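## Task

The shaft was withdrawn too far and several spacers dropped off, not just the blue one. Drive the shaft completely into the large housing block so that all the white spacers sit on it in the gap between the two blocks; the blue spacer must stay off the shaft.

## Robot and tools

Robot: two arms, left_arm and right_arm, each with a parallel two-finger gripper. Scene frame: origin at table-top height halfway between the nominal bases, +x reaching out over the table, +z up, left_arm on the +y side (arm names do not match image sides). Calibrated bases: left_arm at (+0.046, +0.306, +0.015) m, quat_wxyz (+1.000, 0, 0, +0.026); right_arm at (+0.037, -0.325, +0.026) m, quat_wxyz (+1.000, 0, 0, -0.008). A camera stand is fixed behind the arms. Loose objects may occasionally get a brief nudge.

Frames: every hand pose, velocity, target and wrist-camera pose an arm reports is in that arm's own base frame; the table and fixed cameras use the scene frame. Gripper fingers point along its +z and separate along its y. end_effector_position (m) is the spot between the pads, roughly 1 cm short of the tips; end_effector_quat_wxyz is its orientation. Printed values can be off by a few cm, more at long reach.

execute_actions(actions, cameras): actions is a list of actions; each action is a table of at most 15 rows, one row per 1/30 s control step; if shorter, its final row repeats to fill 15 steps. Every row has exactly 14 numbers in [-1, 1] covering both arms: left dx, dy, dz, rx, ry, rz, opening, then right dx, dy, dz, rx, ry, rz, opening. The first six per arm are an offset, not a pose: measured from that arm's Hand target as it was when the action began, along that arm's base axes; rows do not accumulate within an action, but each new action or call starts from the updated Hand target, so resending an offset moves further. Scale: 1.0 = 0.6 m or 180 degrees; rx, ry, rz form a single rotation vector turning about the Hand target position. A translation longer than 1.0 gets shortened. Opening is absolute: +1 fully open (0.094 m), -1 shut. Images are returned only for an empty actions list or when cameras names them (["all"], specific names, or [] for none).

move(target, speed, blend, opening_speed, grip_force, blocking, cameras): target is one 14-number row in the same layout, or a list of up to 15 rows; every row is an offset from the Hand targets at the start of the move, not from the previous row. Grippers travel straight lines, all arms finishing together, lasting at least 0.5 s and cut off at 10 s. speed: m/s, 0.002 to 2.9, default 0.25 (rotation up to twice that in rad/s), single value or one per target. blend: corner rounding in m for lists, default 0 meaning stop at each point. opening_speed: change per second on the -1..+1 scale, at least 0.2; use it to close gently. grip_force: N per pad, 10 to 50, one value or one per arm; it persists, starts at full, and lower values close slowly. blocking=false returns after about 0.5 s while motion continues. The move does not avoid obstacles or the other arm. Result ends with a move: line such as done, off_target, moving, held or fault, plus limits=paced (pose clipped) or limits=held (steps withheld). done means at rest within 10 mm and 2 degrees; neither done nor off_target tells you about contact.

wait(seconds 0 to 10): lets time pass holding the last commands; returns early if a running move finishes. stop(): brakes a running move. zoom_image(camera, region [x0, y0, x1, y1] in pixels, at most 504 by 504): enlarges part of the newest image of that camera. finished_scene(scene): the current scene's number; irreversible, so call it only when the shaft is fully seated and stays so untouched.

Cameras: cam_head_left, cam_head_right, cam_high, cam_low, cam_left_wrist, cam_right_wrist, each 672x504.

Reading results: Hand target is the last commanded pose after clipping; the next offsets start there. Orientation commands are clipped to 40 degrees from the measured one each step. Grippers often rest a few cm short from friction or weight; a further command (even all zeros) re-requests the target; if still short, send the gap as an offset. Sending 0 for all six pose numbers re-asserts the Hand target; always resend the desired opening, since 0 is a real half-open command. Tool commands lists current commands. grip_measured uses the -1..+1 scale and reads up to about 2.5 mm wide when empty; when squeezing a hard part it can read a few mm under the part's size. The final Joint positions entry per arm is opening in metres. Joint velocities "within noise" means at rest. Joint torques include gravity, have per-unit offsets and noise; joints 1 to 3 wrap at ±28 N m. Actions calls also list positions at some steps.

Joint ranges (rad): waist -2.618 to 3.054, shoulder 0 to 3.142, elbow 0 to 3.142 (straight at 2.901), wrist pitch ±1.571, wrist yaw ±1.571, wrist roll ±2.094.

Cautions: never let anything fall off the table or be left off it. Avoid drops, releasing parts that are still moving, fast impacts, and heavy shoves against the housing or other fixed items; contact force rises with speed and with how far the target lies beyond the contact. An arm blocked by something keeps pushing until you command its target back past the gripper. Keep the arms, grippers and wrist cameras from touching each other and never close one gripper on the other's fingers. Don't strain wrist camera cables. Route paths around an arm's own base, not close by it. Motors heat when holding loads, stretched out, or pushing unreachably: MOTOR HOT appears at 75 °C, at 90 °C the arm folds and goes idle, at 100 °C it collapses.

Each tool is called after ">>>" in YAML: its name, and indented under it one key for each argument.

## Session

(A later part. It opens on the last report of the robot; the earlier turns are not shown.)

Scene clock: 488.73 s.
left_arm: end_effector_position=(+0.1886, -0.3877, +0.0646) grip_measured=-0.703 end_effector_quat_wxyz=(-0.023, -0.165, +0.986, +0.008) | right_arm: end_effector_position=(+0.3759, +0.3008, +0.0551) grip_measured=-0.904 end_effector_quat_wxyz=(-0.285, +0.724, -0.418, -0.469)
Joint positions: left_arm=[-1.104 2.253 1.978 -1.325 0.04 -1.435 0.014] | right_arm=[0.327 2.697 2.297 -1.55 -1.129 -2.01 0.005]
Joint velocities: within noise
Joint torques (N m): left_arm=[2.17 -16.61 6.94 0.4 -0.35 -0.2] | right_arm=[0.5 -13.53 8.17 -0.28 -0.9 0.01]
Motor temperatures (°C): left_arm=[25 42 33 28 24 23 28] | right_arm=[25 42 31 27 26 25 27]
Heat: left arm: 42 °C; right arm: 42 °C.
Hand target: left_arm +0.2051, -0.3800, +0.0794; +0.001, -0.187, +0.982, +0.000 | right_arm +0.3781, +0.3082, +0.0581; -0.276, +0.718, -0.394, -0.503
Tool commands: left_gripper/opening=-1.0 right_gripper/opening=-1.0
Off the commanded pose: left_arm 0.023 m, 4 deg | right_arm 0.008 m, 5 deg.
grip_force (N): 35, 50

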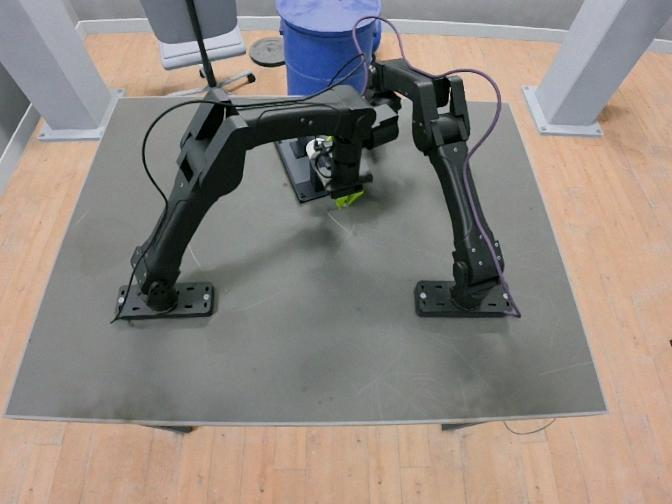

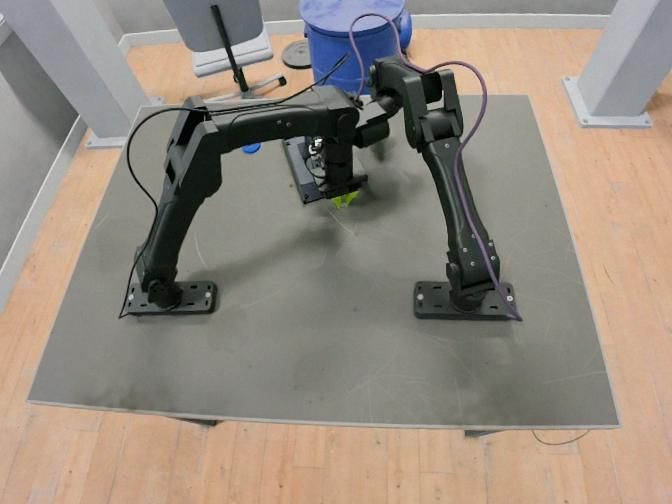

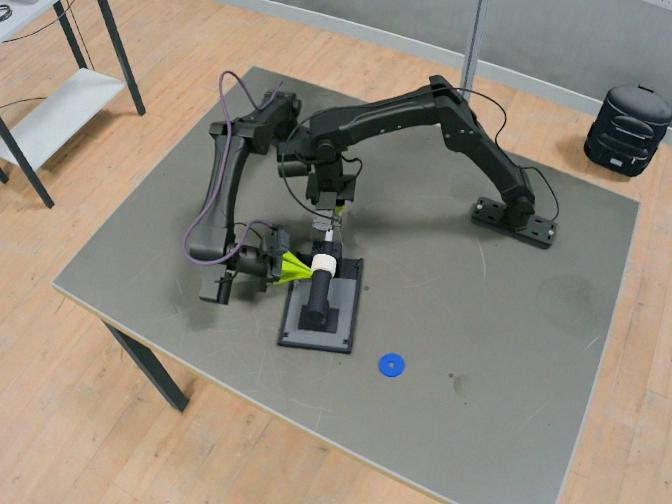

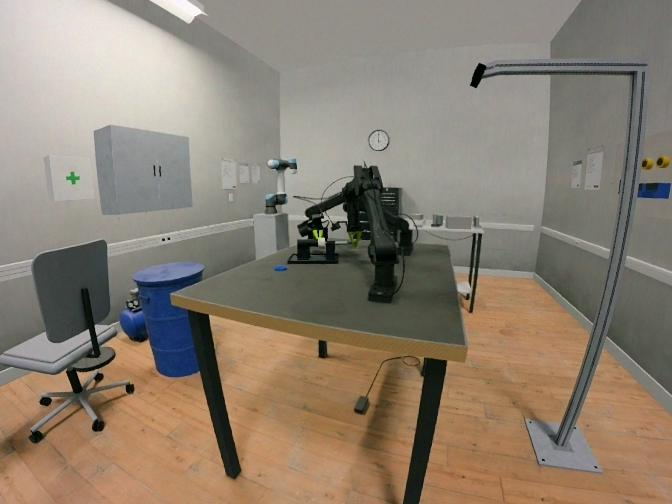

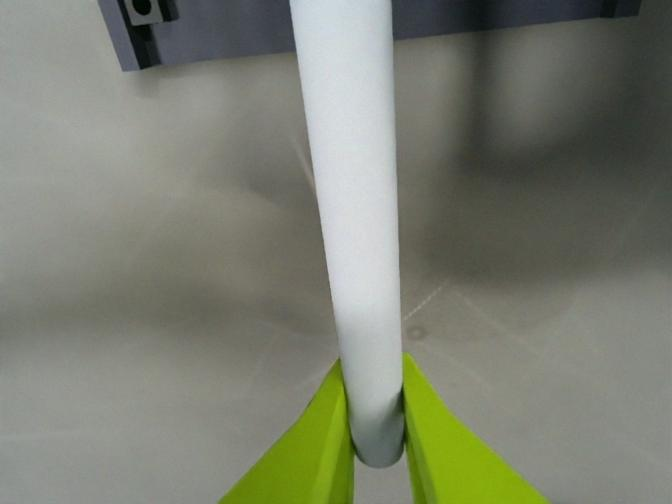

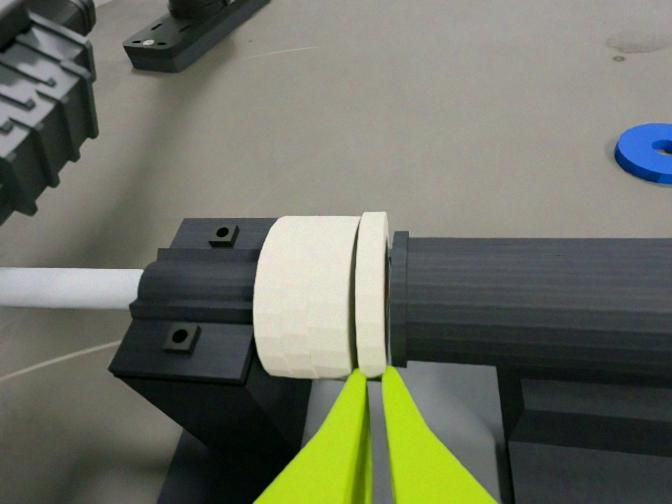

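>>> zoom_image:
  camera: "cam_right_wrist"
  region: [240, 190, 440, 400]

>>> zoom_image:
  camera: "cam_high"
  region: [304, 248, 344, 278]

>>> zoom_image:
  camera: "cam_low"
  region: [304, 228, 340, 255]

Scaled by 2.400 from the camera's 672x504 image, which has a finer 960x720 frame.

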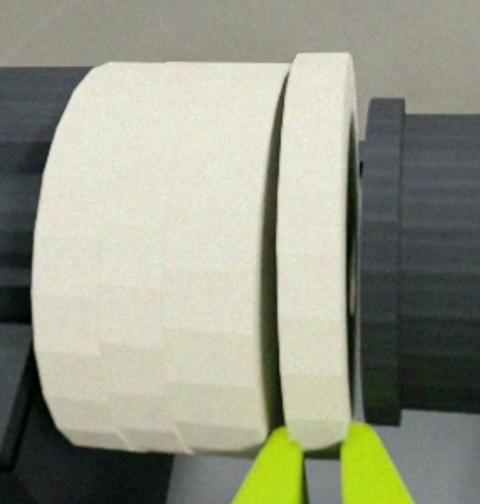

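Scaled by 12.600 from the camera's 672x504 image, which has a finer 960x720 frame.

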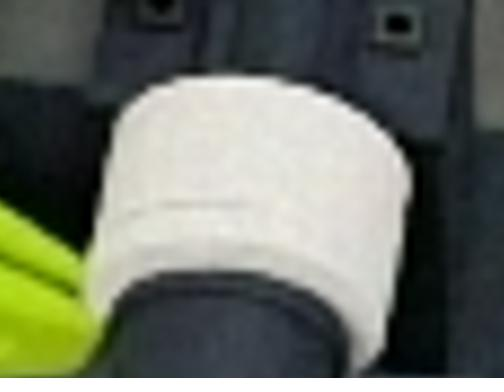

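Scaled by 14.000 from the camera's 672x504 image, which has a finer 960x720 frame.

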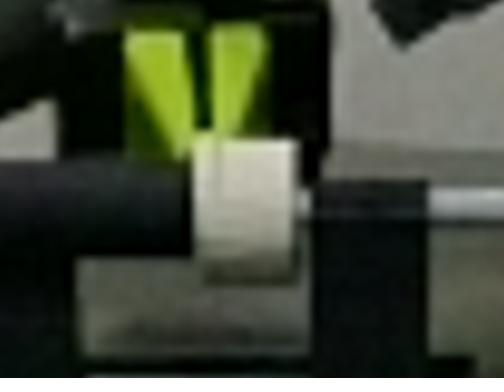

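>>> move:
  target: [0.01241, 0.00489, 0, 0, 0, 0, -1, 0, 0, 0, 0, 0, 0, -1]
  speed: 0.03
  cameras: ["cam_high", "cam_low", "cam_left_wrist", "cam_right_wrist"]

Scene clock: 491.63 s.
left_arm: end_effector_position=(+0.1922, -0.3865, +0.0647) grip_measured=-0.703 end_effector_quat_wxyz=(-0.028, -0.164, +0.986, +0.005) | right_arm: end_effector_position=(+0.3760, +0.3011, +0.0554) grip_measured=-0.906 end_effector_quat_wxyz=(-0.287, +0.724, -0.417, -0.469)
Joint positions: left_arm=[-1.091 2.253 1.978 -1.323 0.049 -1.419 0.014] | right_arm=[0.327 2.697 2.297 -1.549 -1.131 -2.009 0.004]
Joint torques (N m): left_arm=[2.65 -16.24 7.56 0.36 -0.43 -0.17] | right_arm=[0.49 -13.52 8.17 -0.28 -0.87 0]
Heat: left arm: 42 °C; right arm: 43 °C.
Hand target: left_arm +0.2125, -0.3771, +0.0794; +0.001, -0.187, +0.982, +0.000 | right_arm +0.3781, +0.3081, +0.0580; -0.276, +0.718, -0.394, -0.503
Off the commanded pose: left_arm 0.027 m, 4 deg | right_arm 0.008 m, 5 deg.
joint sent to its limit (right arm) — joint 4 (wrist pitch), lower limit. The joint targets are off in orientation, not in position.
grip_force (N): 35, 50
move: off_target (left_arm, right_arm)
Images, in order (width x height): cam_high 672x504, cam_low 672x504, cam_left_wrist 672x504, cam_right_wrist 672x504.

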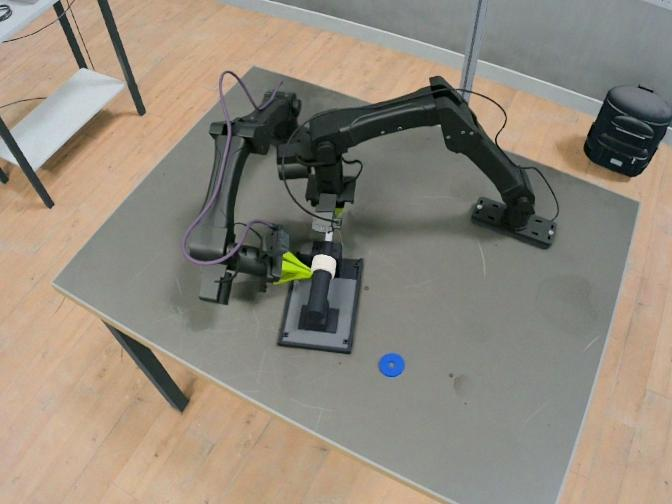

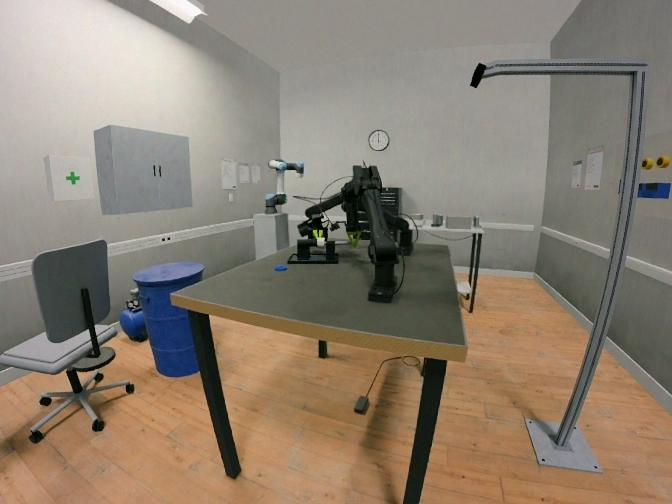

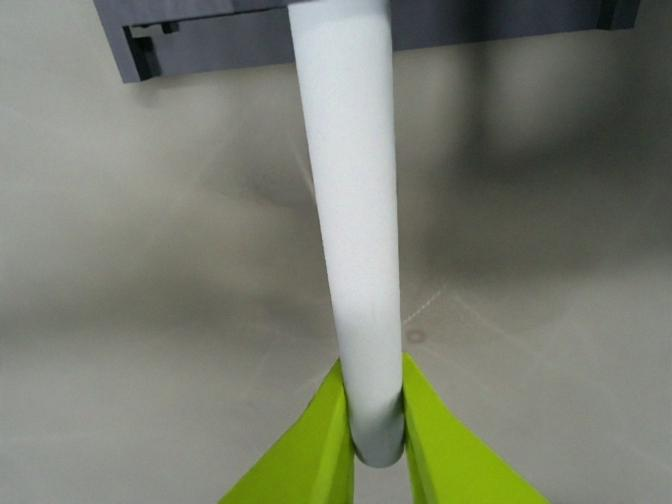

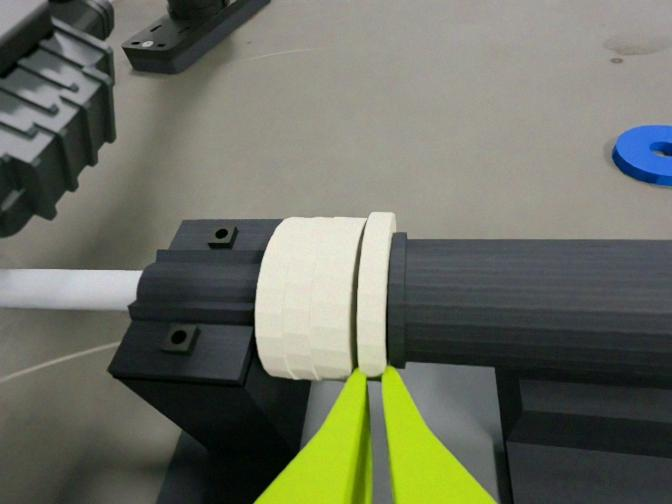

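>>> zoom_image:
  camera: "cam_right_wrist"
  region: [240, 190, 440, 400]

>>> zoom_image:
  camera: "cam_low"
  region: [304, 228, 340, 255]

>>> zoom_image:
  camera: "cam_high"
  region: [304, 248, 344, 278]

Scaled by 2.400 from the camera's 672x504 image, which has a finer 960x720 frame.

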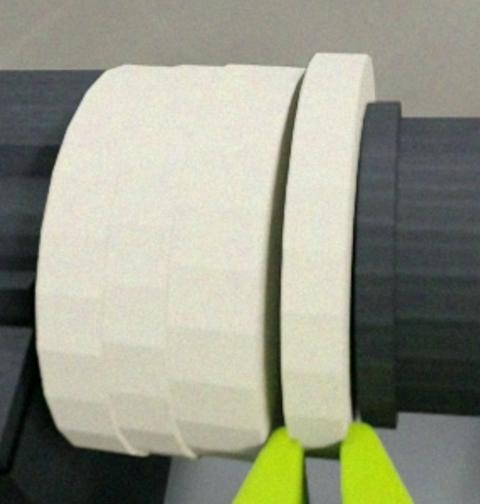

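Scaled by 14.000 from the camera's 672x504 image, which has a finer 960x720 frame.

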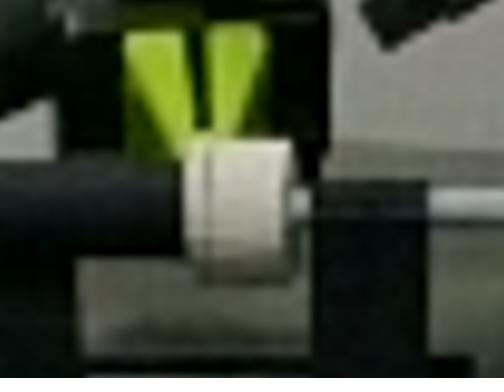

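Scaled by 12.600 from the camera's 672x504 image, which has a finer 960x720 frame.

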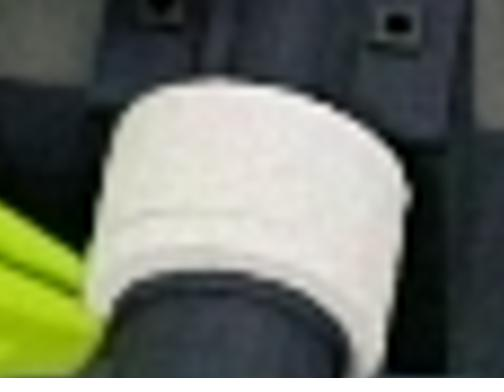

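>>> zoom_image:
  camera: "cam_right_wrist"
  region: [320, 200, 420, 300]

>>> zoom_image:
  camera: "cam_right_wrist"
  region: [320, 290, 420, 390]

Scaled by 5.040 from the camera's 672x504 image, which has a finer 960x720 frame.

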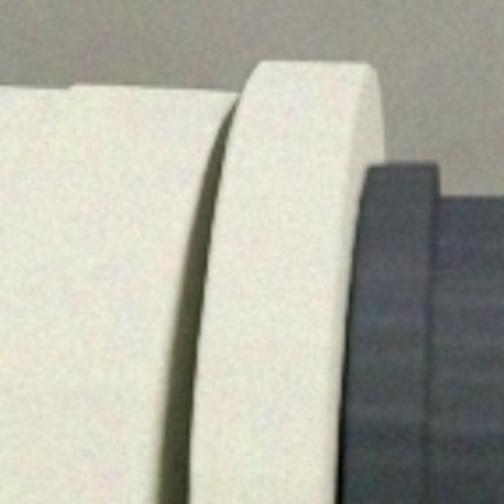

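Scaled by 5.040 from the camera's 672x504 image, which has a finer 960x720 frame.

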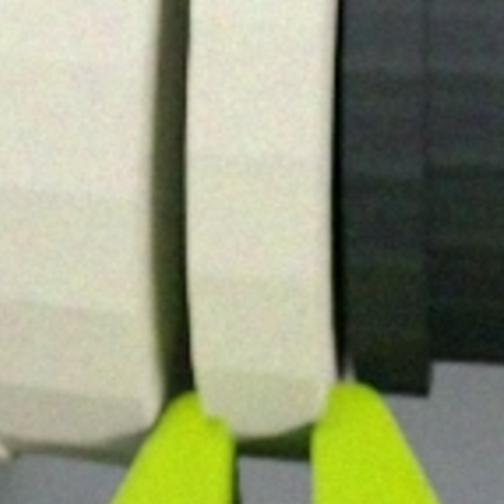

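>>> move:
  target: [0.0093, 0.00367, 0, 0, 0, 0, -1, 0, 0, 0, 0, 0, 0, -1]
  speed: 0.03
  cameras: ["cam_high", "cam_low", "cam_left_wrist", "cam_right_wrist"]

>>> zoom_image:
  camera: "cam_right_wrist"
  region: [240, 190, 440, 400]

>>> zoom_image:
  camera: "cam_low"
  region: [304, 228, 340, 255]

Scene clock: 497.23 s.
left_arm: end_effector_position=(+0.1930, -0.3861, +0.0648) grip_measured=-0.704 end_effector_quat_wxyz=(-0.034, -0.162, +0.986, +0.003) | right_arm: end_effector_position=(+0.3770, +0.3016, +0.0554) grip_measured=-0.906 end_effector_quat_wxyz=(-0.289, +0.724, -0.416, -0.468)
Joint positions: left_arm=[-1.083 2.253 1.978 -1.323 0.063 -1.408 0.014] | right_arm=[0.327 2.697 2.297 -1.542 -1.134 -2.009 0.004]
Joint torques (N m): left_arm=[3.11 -15.94 8.08 0.34 -0.54 -0.15] | right_arm=[0.5 -13.48 8.24 -0.35 -0.86 0.01]
Heat: left arm: 41 °C; right arm: 43 °C.
Hand target: left_arm +0.2181, -0.3749, +0.0794; +0.001, -0.186, +0.982, +0.000 | right_arm +0.3781, +0.3081, +0.0580; -0.276, +0.718, -0.394, -0.503
Off the commanded pose: left_arm 0.031 m, 5 deg | right_arm 0.007 m, 5 deg.
joint sent to its limit (right arm) — joint 4 (wrist pitch), lower limit. The joint targets are off in orientation, not in position.
grip_force (N): 35, 50
move: off_target (left_arm, right_arm)
Images, in order (width x height): cam_high 672x504, cam_low 672x504, cam_left_wrist 672x504, cam_right_wrist 672x504.

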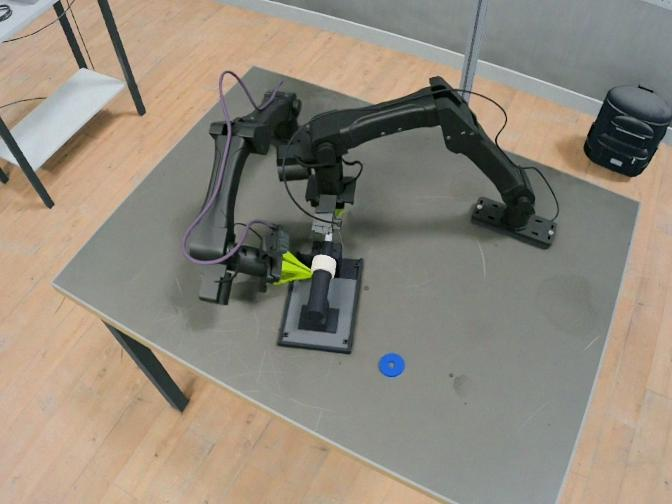

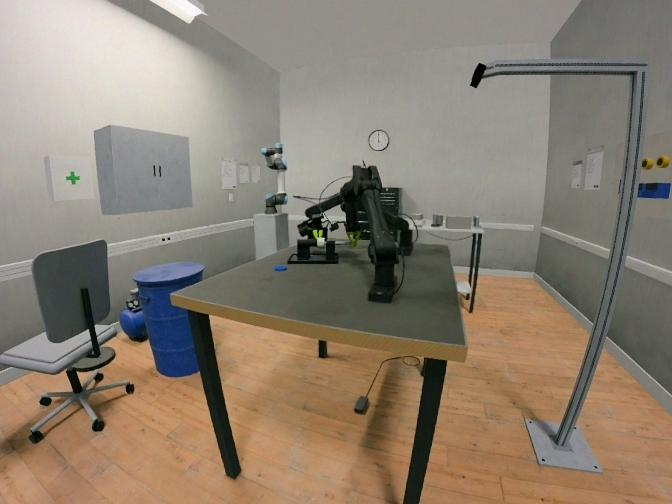

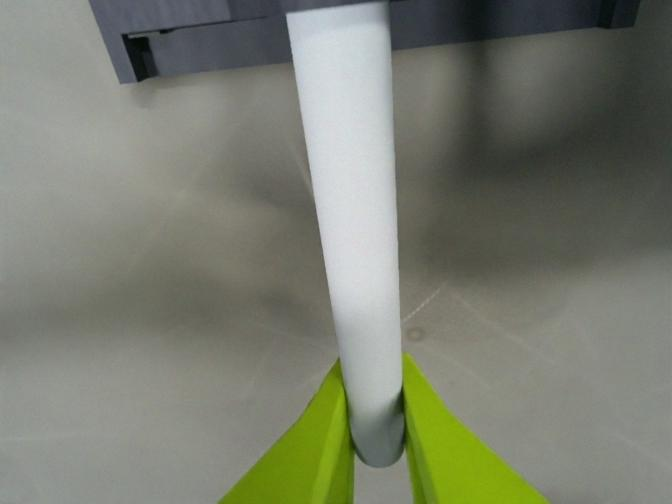

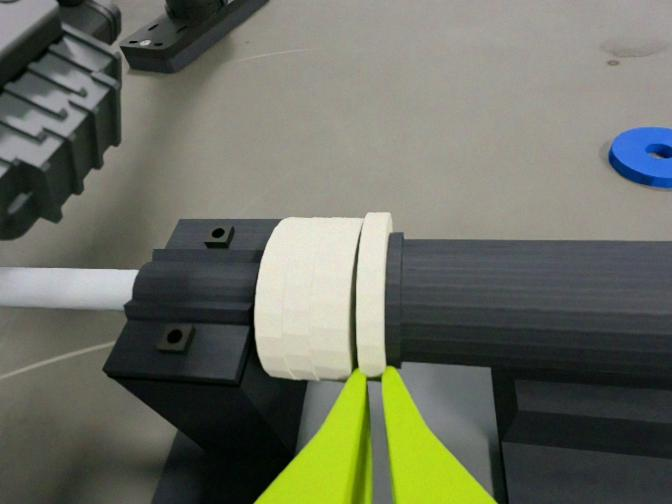

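Scaled by 2.400 from the camera's 672x504 image, which has a finer 960x720 frame.

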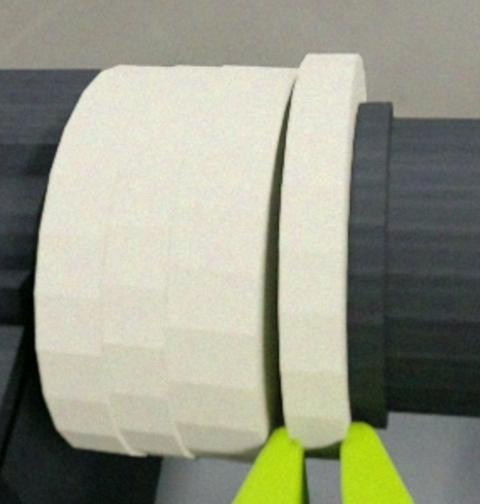

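Scaled by 14.000 from the camera's 672x504 image, which has a finer 960x720 frame.

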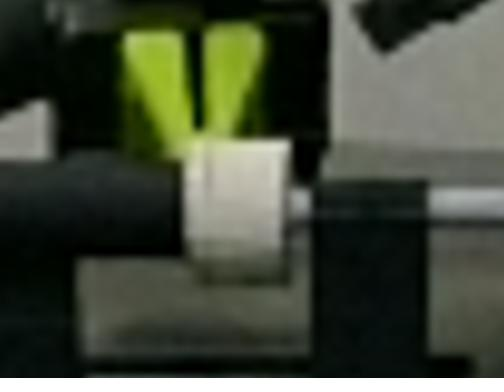

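>>> zoom_image:
  camera: "cam_right_wrist"
  region: [0, 240, 160, 340]

>>> zoom_image:
  camera: "cam_right_wrist"
  region: [340, 200, 500, 300]

>>> zoom_image:
  camera: "cam_right_wrist"
  region: [340, 300, 500, 400]

Scaled by 3.150 from the camera's 672x504 image, which has a finer 960x720 frame.

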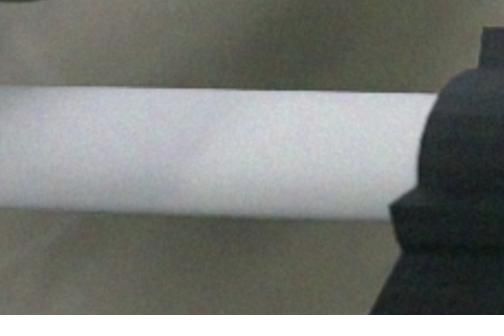

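Scaled by 3.150 from the camera's 672x504 image, which has a finer 960x720 frame.

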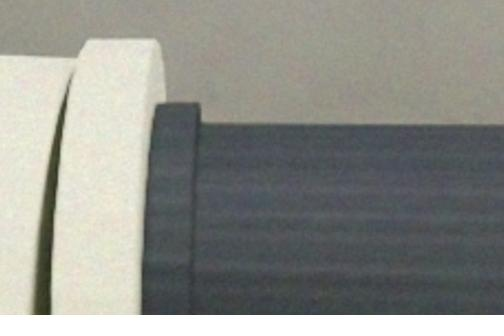

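Scaled by 3.150 from the camera's 672x504 image, which has a finer 960x720 frame.

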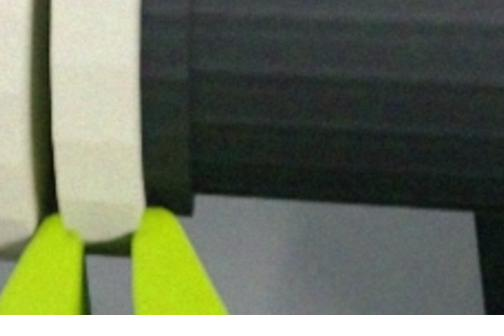

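>>> zoom_image:
  camera: "cam_high"
  region: [295, 215, 350, 265]

>>> zoom_image:
  camera: "cam_high"
  region: [280, 255, 360, 345]

>>> zoom_image:
  camera: "cam_low"
  region: [285, 225, 365, 270]

Scaled by 9.164 from the camera's 672x504 image, which has a finer 960x720 frame.

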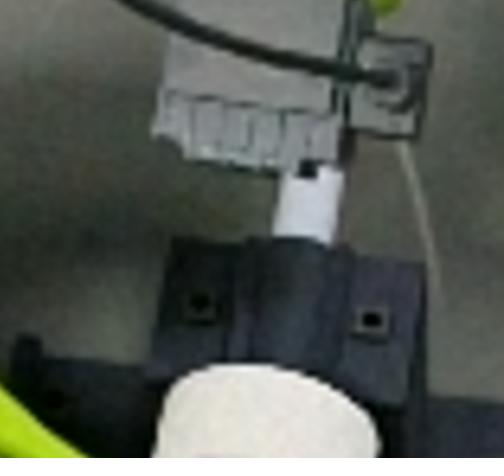

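Scaled by 5.600 from the camera's 672x504 image, which has a finer 960x720 frame.

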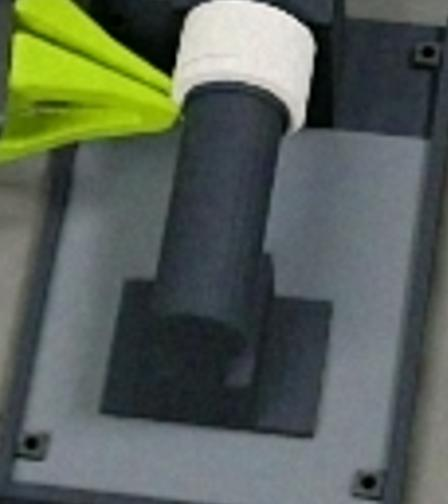

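Scaled by 6.300 from the camera's 672x504 image, which has a finer 960x720 frame.

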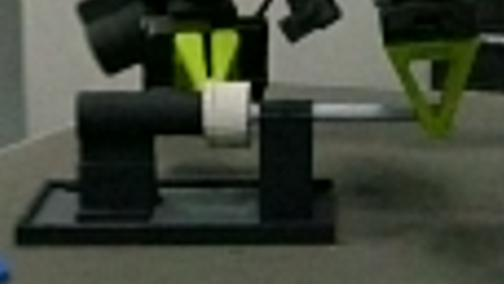

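>>> move:
  target: [-0.00244, 0.0062, 0, 0, 0, 0, -1, 0, 0, 0, 0, 0, 0, -1]
  speed: 0.03
  cameras: ["cam_right_wrist"]

>>> zoom_image:
  camera: "cam_right_wrist"
  region: [0, 240, 160, 340]

>>> zoom_image:
  camera: "cam_right_wrist"
  region: [240, 190, 440, 400]

Scene clock: 510.80 s.
left_arm: end_effector_position=(+0.1930, -0.3862, +0.0648) grip_measured=-0.704 end_effector_quat_wxyz=(-0.034, -0.162, +0.986, +0.002) | right_arm: end_effector_position=(+0.3770, +0.3016, +0.0554) grip_measured=-0.906 end_effector_quat_wxyz=(-0.289, +0.724, -0.416, -0.468)
Joint positions: left_arm=[-1.083 2.253 1.978 -1.323 0.064 -1.408 0.014] | right_arm=[0.327 2.697 2.297 -1.542 -1.134 -2.009 0.004]
Joint torques (N m): left_arm=[3.22 -17.46 5.64 0.42 -0.55 -0.14] | right_arm=[0.5 -13.49 8.24 -0.35 -0.86 0]
Heat: left arm: 39 °C; right arm: 43 °C.
Hand target: left_arm +0.2166, -0.3712, +0.0794; +0.001, -0.187, +0.982, +0.000 | right_arm +0.3781, +0.3081, +0.0580; -0.276, +0.718, -0.394, -0.503
Off the commanded pose: left_arm 0.032 m, 5 deg | right_arm 0.007 m, 5 deg.
joint sent to its limit (right arm) — joint 4 (wrist pitch), lower limit. The joint targets are off in orientation, not in position.
grip_force (N): 35, 50
move: off_target (left_arm, right_arm)
Images, in order (width x height): cam_right_wrist 672x504.

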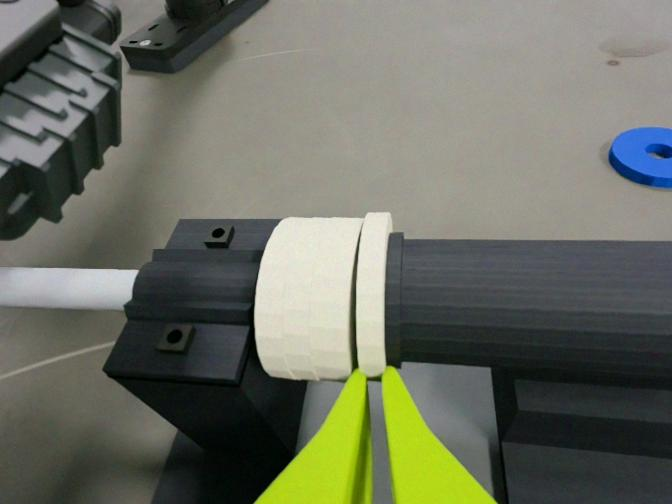

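Scaled by 3.150 from the camera's 672x504 image, which has a finer 960x720 frame.

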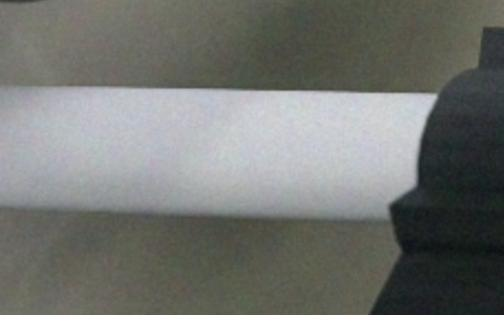

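Scaled by 2.400 from the camera's 672x504 image, which has a finer 960x720 frame.

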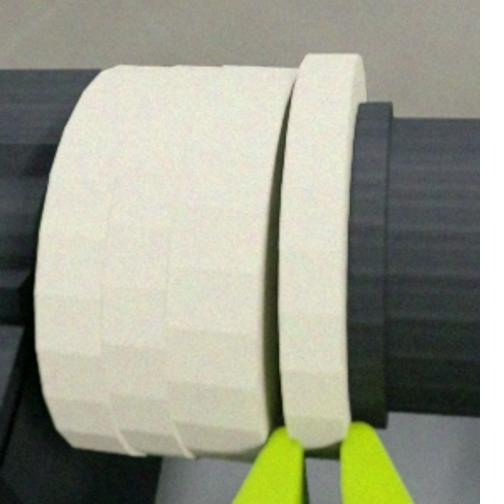

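>>> move:
  target: [-0.00244, 0.0062, 0, 0, 0, 0, -1, 0, 0, 0, 0, 0, 0, -1]
  speed: 0.03
  cameras: ["cam_right_wrist"]

Scene clock: 511.93 s.
left_arm: end_effector_position=(+0.1929, -0.3854, +0.0652) grip_measured=-0.704 end_effector_quat_wxyz=(-0.034, -0.161, +0.986, -0.004) | right_arm: end_effector_position=(+0.3771, +0.3017, +0.0554) grip_measured=-0.906 end_effector_quat_wxyz=(-0.290, +0.724, -0.416, -0.468)
Joint positions: left_arm=[-1.081 2.236 1.952 -1.302 0.067 -1.405 0.014] | right_arm=[0.327 2.697 2.297 -1.542 -1.134 -2.009 0.004]
Joint torques (N m): left_arm=[3.17 -17.42 5.48 0.35 -0.58 -0.16] | right_arm=[0.5 -13.48 8.24 -0.35 -0.85 0]
Heat: left arm: 40 °C; right arm: 43 °C.
Hand target: left_arm +0.2152, -0.3674, +0.0794; +0.001, -0.187, +0.982, +0.000 | right_arm +0.3781, +0.3082, +0.0581; -0.276, +0.718, -0.394, -0.503
Off the commanded pose: left_arm 0.032 m, 5 deg | right_arm 0.007 m, 5 deg.
joint sent to its limit (right arm) — joint 4 (wrist pitch), lower limit. The joint targets are off in orientation, not in position.
grip_force (N): 35, 50
move: off_target (left_arm, right_arm)
Images, in order (width x height): cam_right_wrist 672x504.

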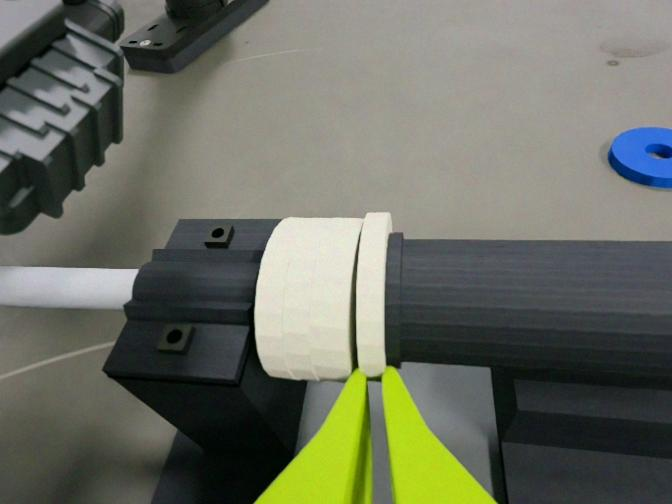

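>>> zoom_image:
  camera: "cam_right_wrist"
  region: [0, 240, 160, 340]

>>> zoom_image:
  camera: "cam_right_wrist"
  region: [240, 190, 440, 400]

Scaled by 3.150 from the camera's 672x504 image, which has a finer 960x720 frame.

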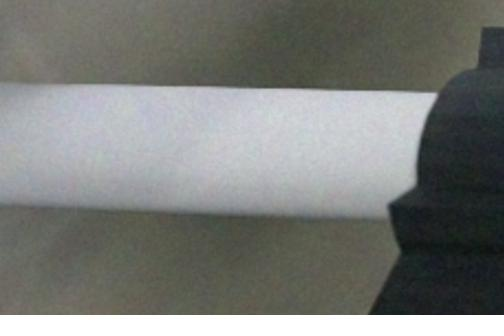

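Scaled by 2.400 from the camera's 672x504 image, which has a finer 960x720 frame.

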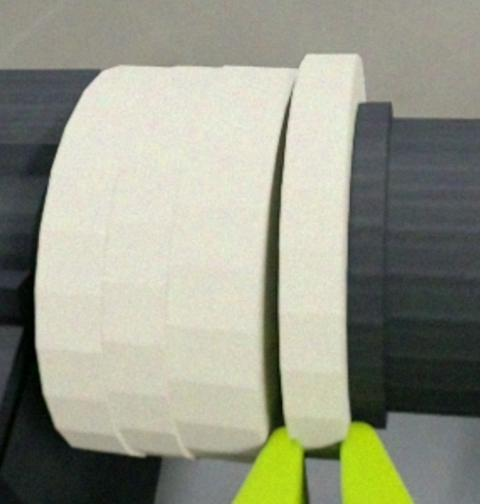

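>>> move:
  target: [-0.00244, 0.0062, 0, 0, 0, 0, -1, 0, 0, 0, 0, 0, 0, -1]
  speed: 0.03
  cameras: ["cam_right_wrist"]

>>> zoom_image:
  camera: "cam_right_wrist"
  region: [0, 240, 160, 340]

>>> zoom_image:
  camera: "cam_right_wrist"
  region: [240, 190, 440, 400]

Scene clock: 513.73 s.
left_arm: end_effector_position=(+0.1926, -0.3850, +0.0653) grip_measured=-0.704 end_effector_quat_wxyz=(-0.033, -0.160, +0.986, -0.010) | right_arm: end_effector_position=(+0.3771, +0.3017, +0.0554) grip_measured=-0.906 end_effector_quat_wxyz=(-0.290, +0.724, -0.416, -0.468)
Joint positions: left_arm=[-1.08 2.218 1.924 -1.279 0.069 -1.403 0.014] | right_arm=[0.327 2.697 2.297 -1.542 -1.134 -2.009 0.004]
Joint torques (N m): left_arm=[3.19 -17.37 5.45 0.28 -0.59 -0.17] | right_arm=[0.51 -13.48 8.27 -0.35 -0.85 0.01]
Heat: left arm: 40 °C; right arm: 43 °C.
Hand target: left_arm +0.2136, -0.3637, +0.0795; +0.001, -0.187, +0.982, +0.000 | right_arm +0.3781, +0.3082, +0.0580; -0.276, +0.718, -0.394, -0.503
Off the commanded pose: left_arm 0.033 m, 5 deg | right_arm 0.007 m, 5 deg.
joint sent to its limit (right arm) — joint 4 (wrist pitch), lower limit. The joint targets are off in orientation, not in position.
grip_force (N): 35, 50
move: off_target (left_arm, right_arm)
Images, in order (width x height): cam_right_wrist 672x504.

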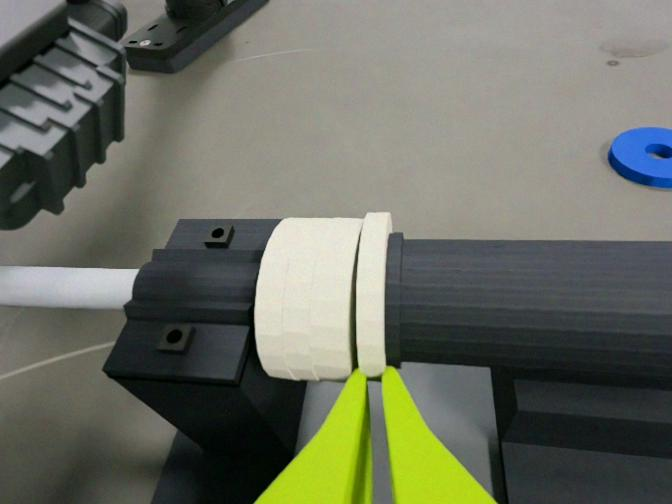

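Scaled by 3.150 from the camera's 672x504 image, which has a finer 960x720 frame.

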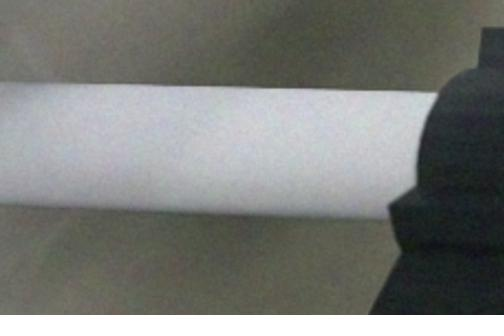

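Scaled by 2.400 from the camera's 672x504 image, which has a finer 960x720 frame.

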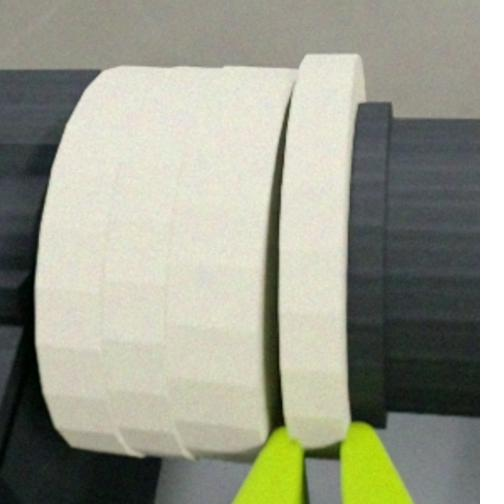

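>>> wait:
  seconds: 0.2
  cameras: ["cam_low", "cam_high", "cam_left_wrist", "cam_right_wrist"]

>>> zoom_image:
  camera: "cam_low"
  region: [294, 232, 326, 256]

>>> zoom_image:
  camera: "cam_low"
  region: [322, 232, 354, 256]

Scene clock: 515.07 s.
left_arm: end_effector_position=(+0.1926, -0.3850, +0.0653) grip_measured=-0.704 end_effector_quat_wxyz=(-0.033, -0.160, +0.986, -0.010) | right_arm: end_effector_position=(+0.3771, +0.3017, +0.0554) grip_measured=-0.906 end_effector_quat_wxyz=(-0.290, +0.724, -0.416, -0.468)
Joint positions: left_arm=[-1.08 2.218 1.924 -1.279 0.069 -1.403 0.014] | right_arm=[0.327 2.697 2.297 -1.542 -1.134 -2.009 0.004]
Joint torques (N m): left_arm=[3.18 -17.36 5.44 0.28 -0.59 -0.17] | right_arm=[0.5 -13.49 8.24 -0.35 -0.85 0.01]
Heat: left arm: 40 °C; right arm: 43 °C.
Hand target: left_arm +0.2136, -0.3637, +0.0795; +0.001, -0.187, +0.982, +0.000 | right_arm +0.3781, +0.3082, +0.0580; -0.276, +0.718, -0.394, -0.503
Tool commands: left_gripper/opening=-1.0 right_gripper/opening=-1.0
Off the commanded pose: left_arm 0.033 m, 5 deg | right_arm 0.007 m, 5 deg.
grip_force (N): 35, 50
wait: 0.20 s; at rest from the start
Images, in order (width x height): cam_high 672x504, cam_low 672x504, cam_left_wrist 672x504, cam_right_wrist 672x504.

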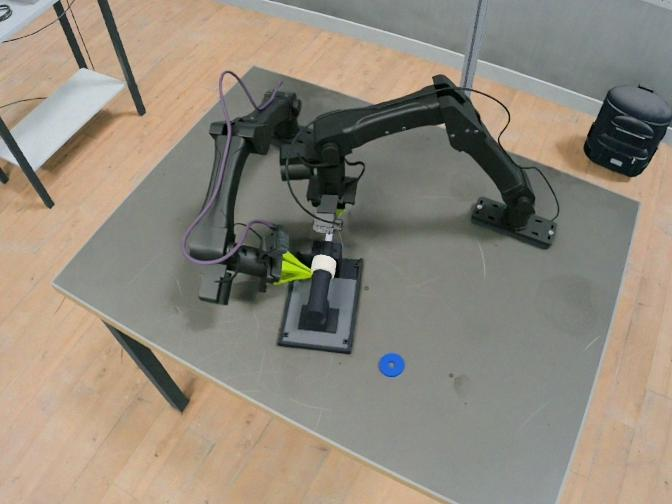

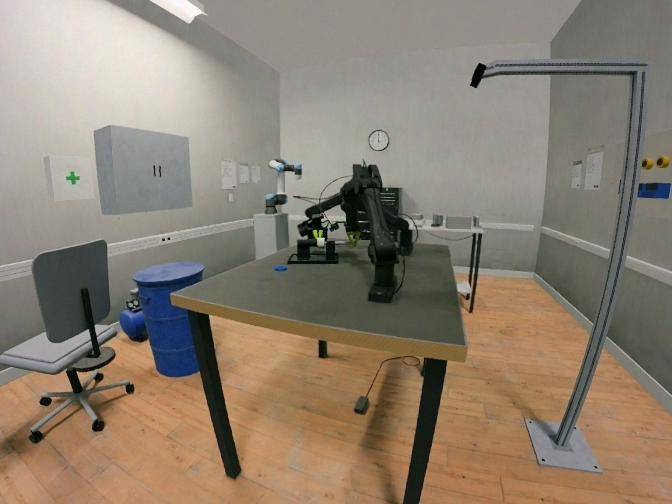

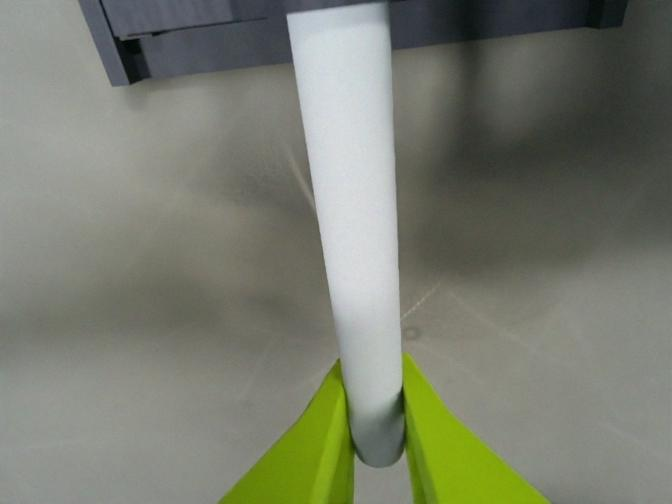

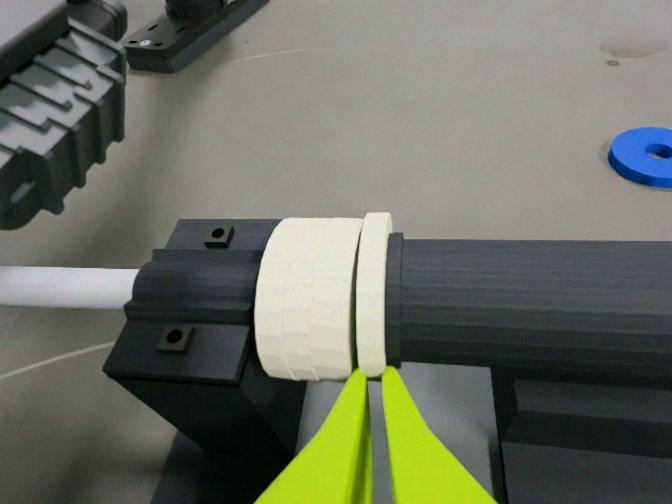

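Scaled by 15.750 from the camera's 672x504 image, which has a finer 960x720 frame.

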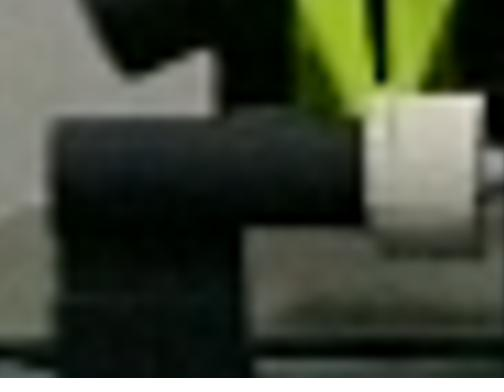

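Scaled by 15.750 from the camera's 672x504 image, which has a finer 960x720 frame.

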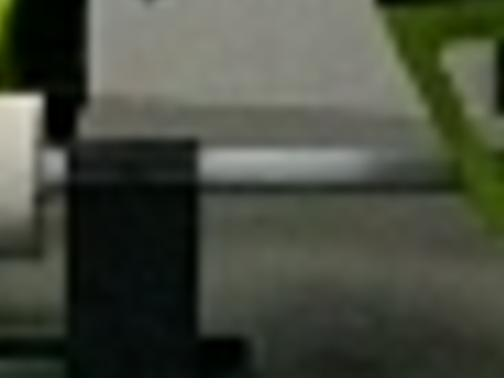

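>>> zoom_image:
  camera: "cam_right_wrist"
  region: [245, 205, 365, 295]

>>> zoom_image:
  camera: "cam_right_wrist"
  region: [245, 300, 365, 390]

Scaled by 4.200 from the camera's 672x504 image, which has a finer 960x720 frame.

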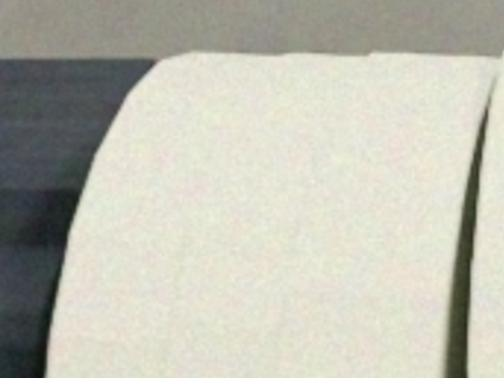

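Scaled by 4.200 from the camera's 672x504 image, which has a finer 960x720 frame.

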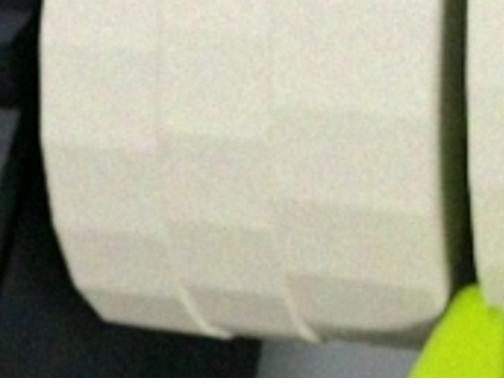

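>>> zoom_image:
  camera: "cam_high"
  region: [318, 228, 342, 246]

>>> zoom_image:
  camera: "cam_high"
  region: [304, 266, 344, 296]

>>> zoom_image:
  camera: "cam_high"
  region: [296, 290, 336, 320]

Scaled by 21.000 from the camera's 672x504 image, which has a finer 960x720 frame.

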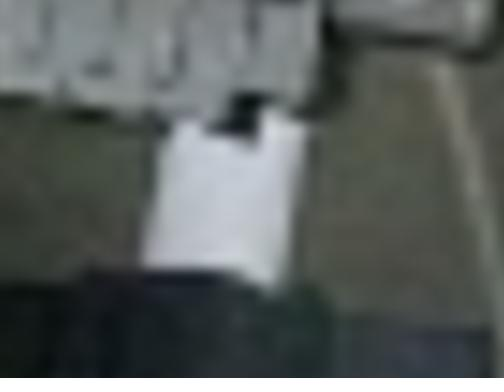

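Scaled by 12.600 from the camera's 672x504 image, which has a finer 960x720 frame.

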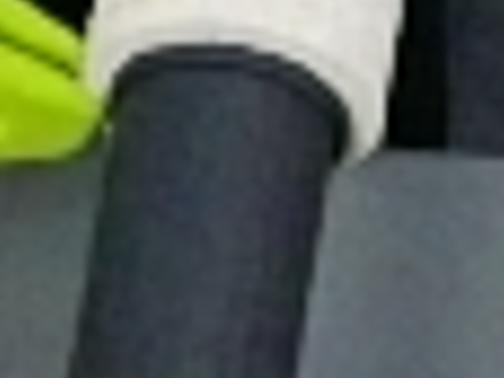

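Scaled by 12.600 from the camera's 672x504 image, which has a finer 960x720 frame.

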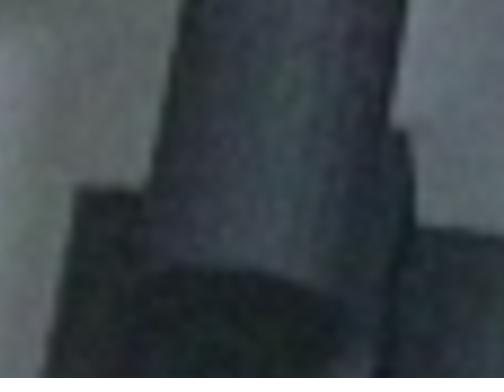

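>>> zoom_image:
  camera: "cam_low"
  region: [312, 235, 332, 250]

Scaled by 25.200 from the camera's 672x504 image, which has a finer 960x720 frame.

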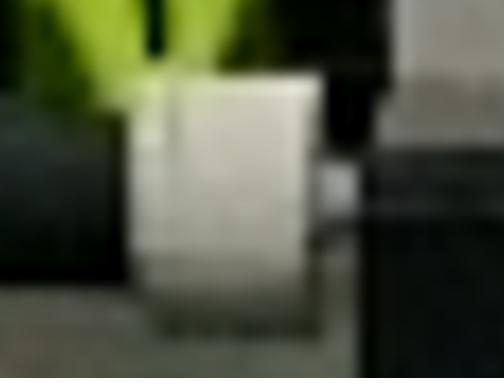

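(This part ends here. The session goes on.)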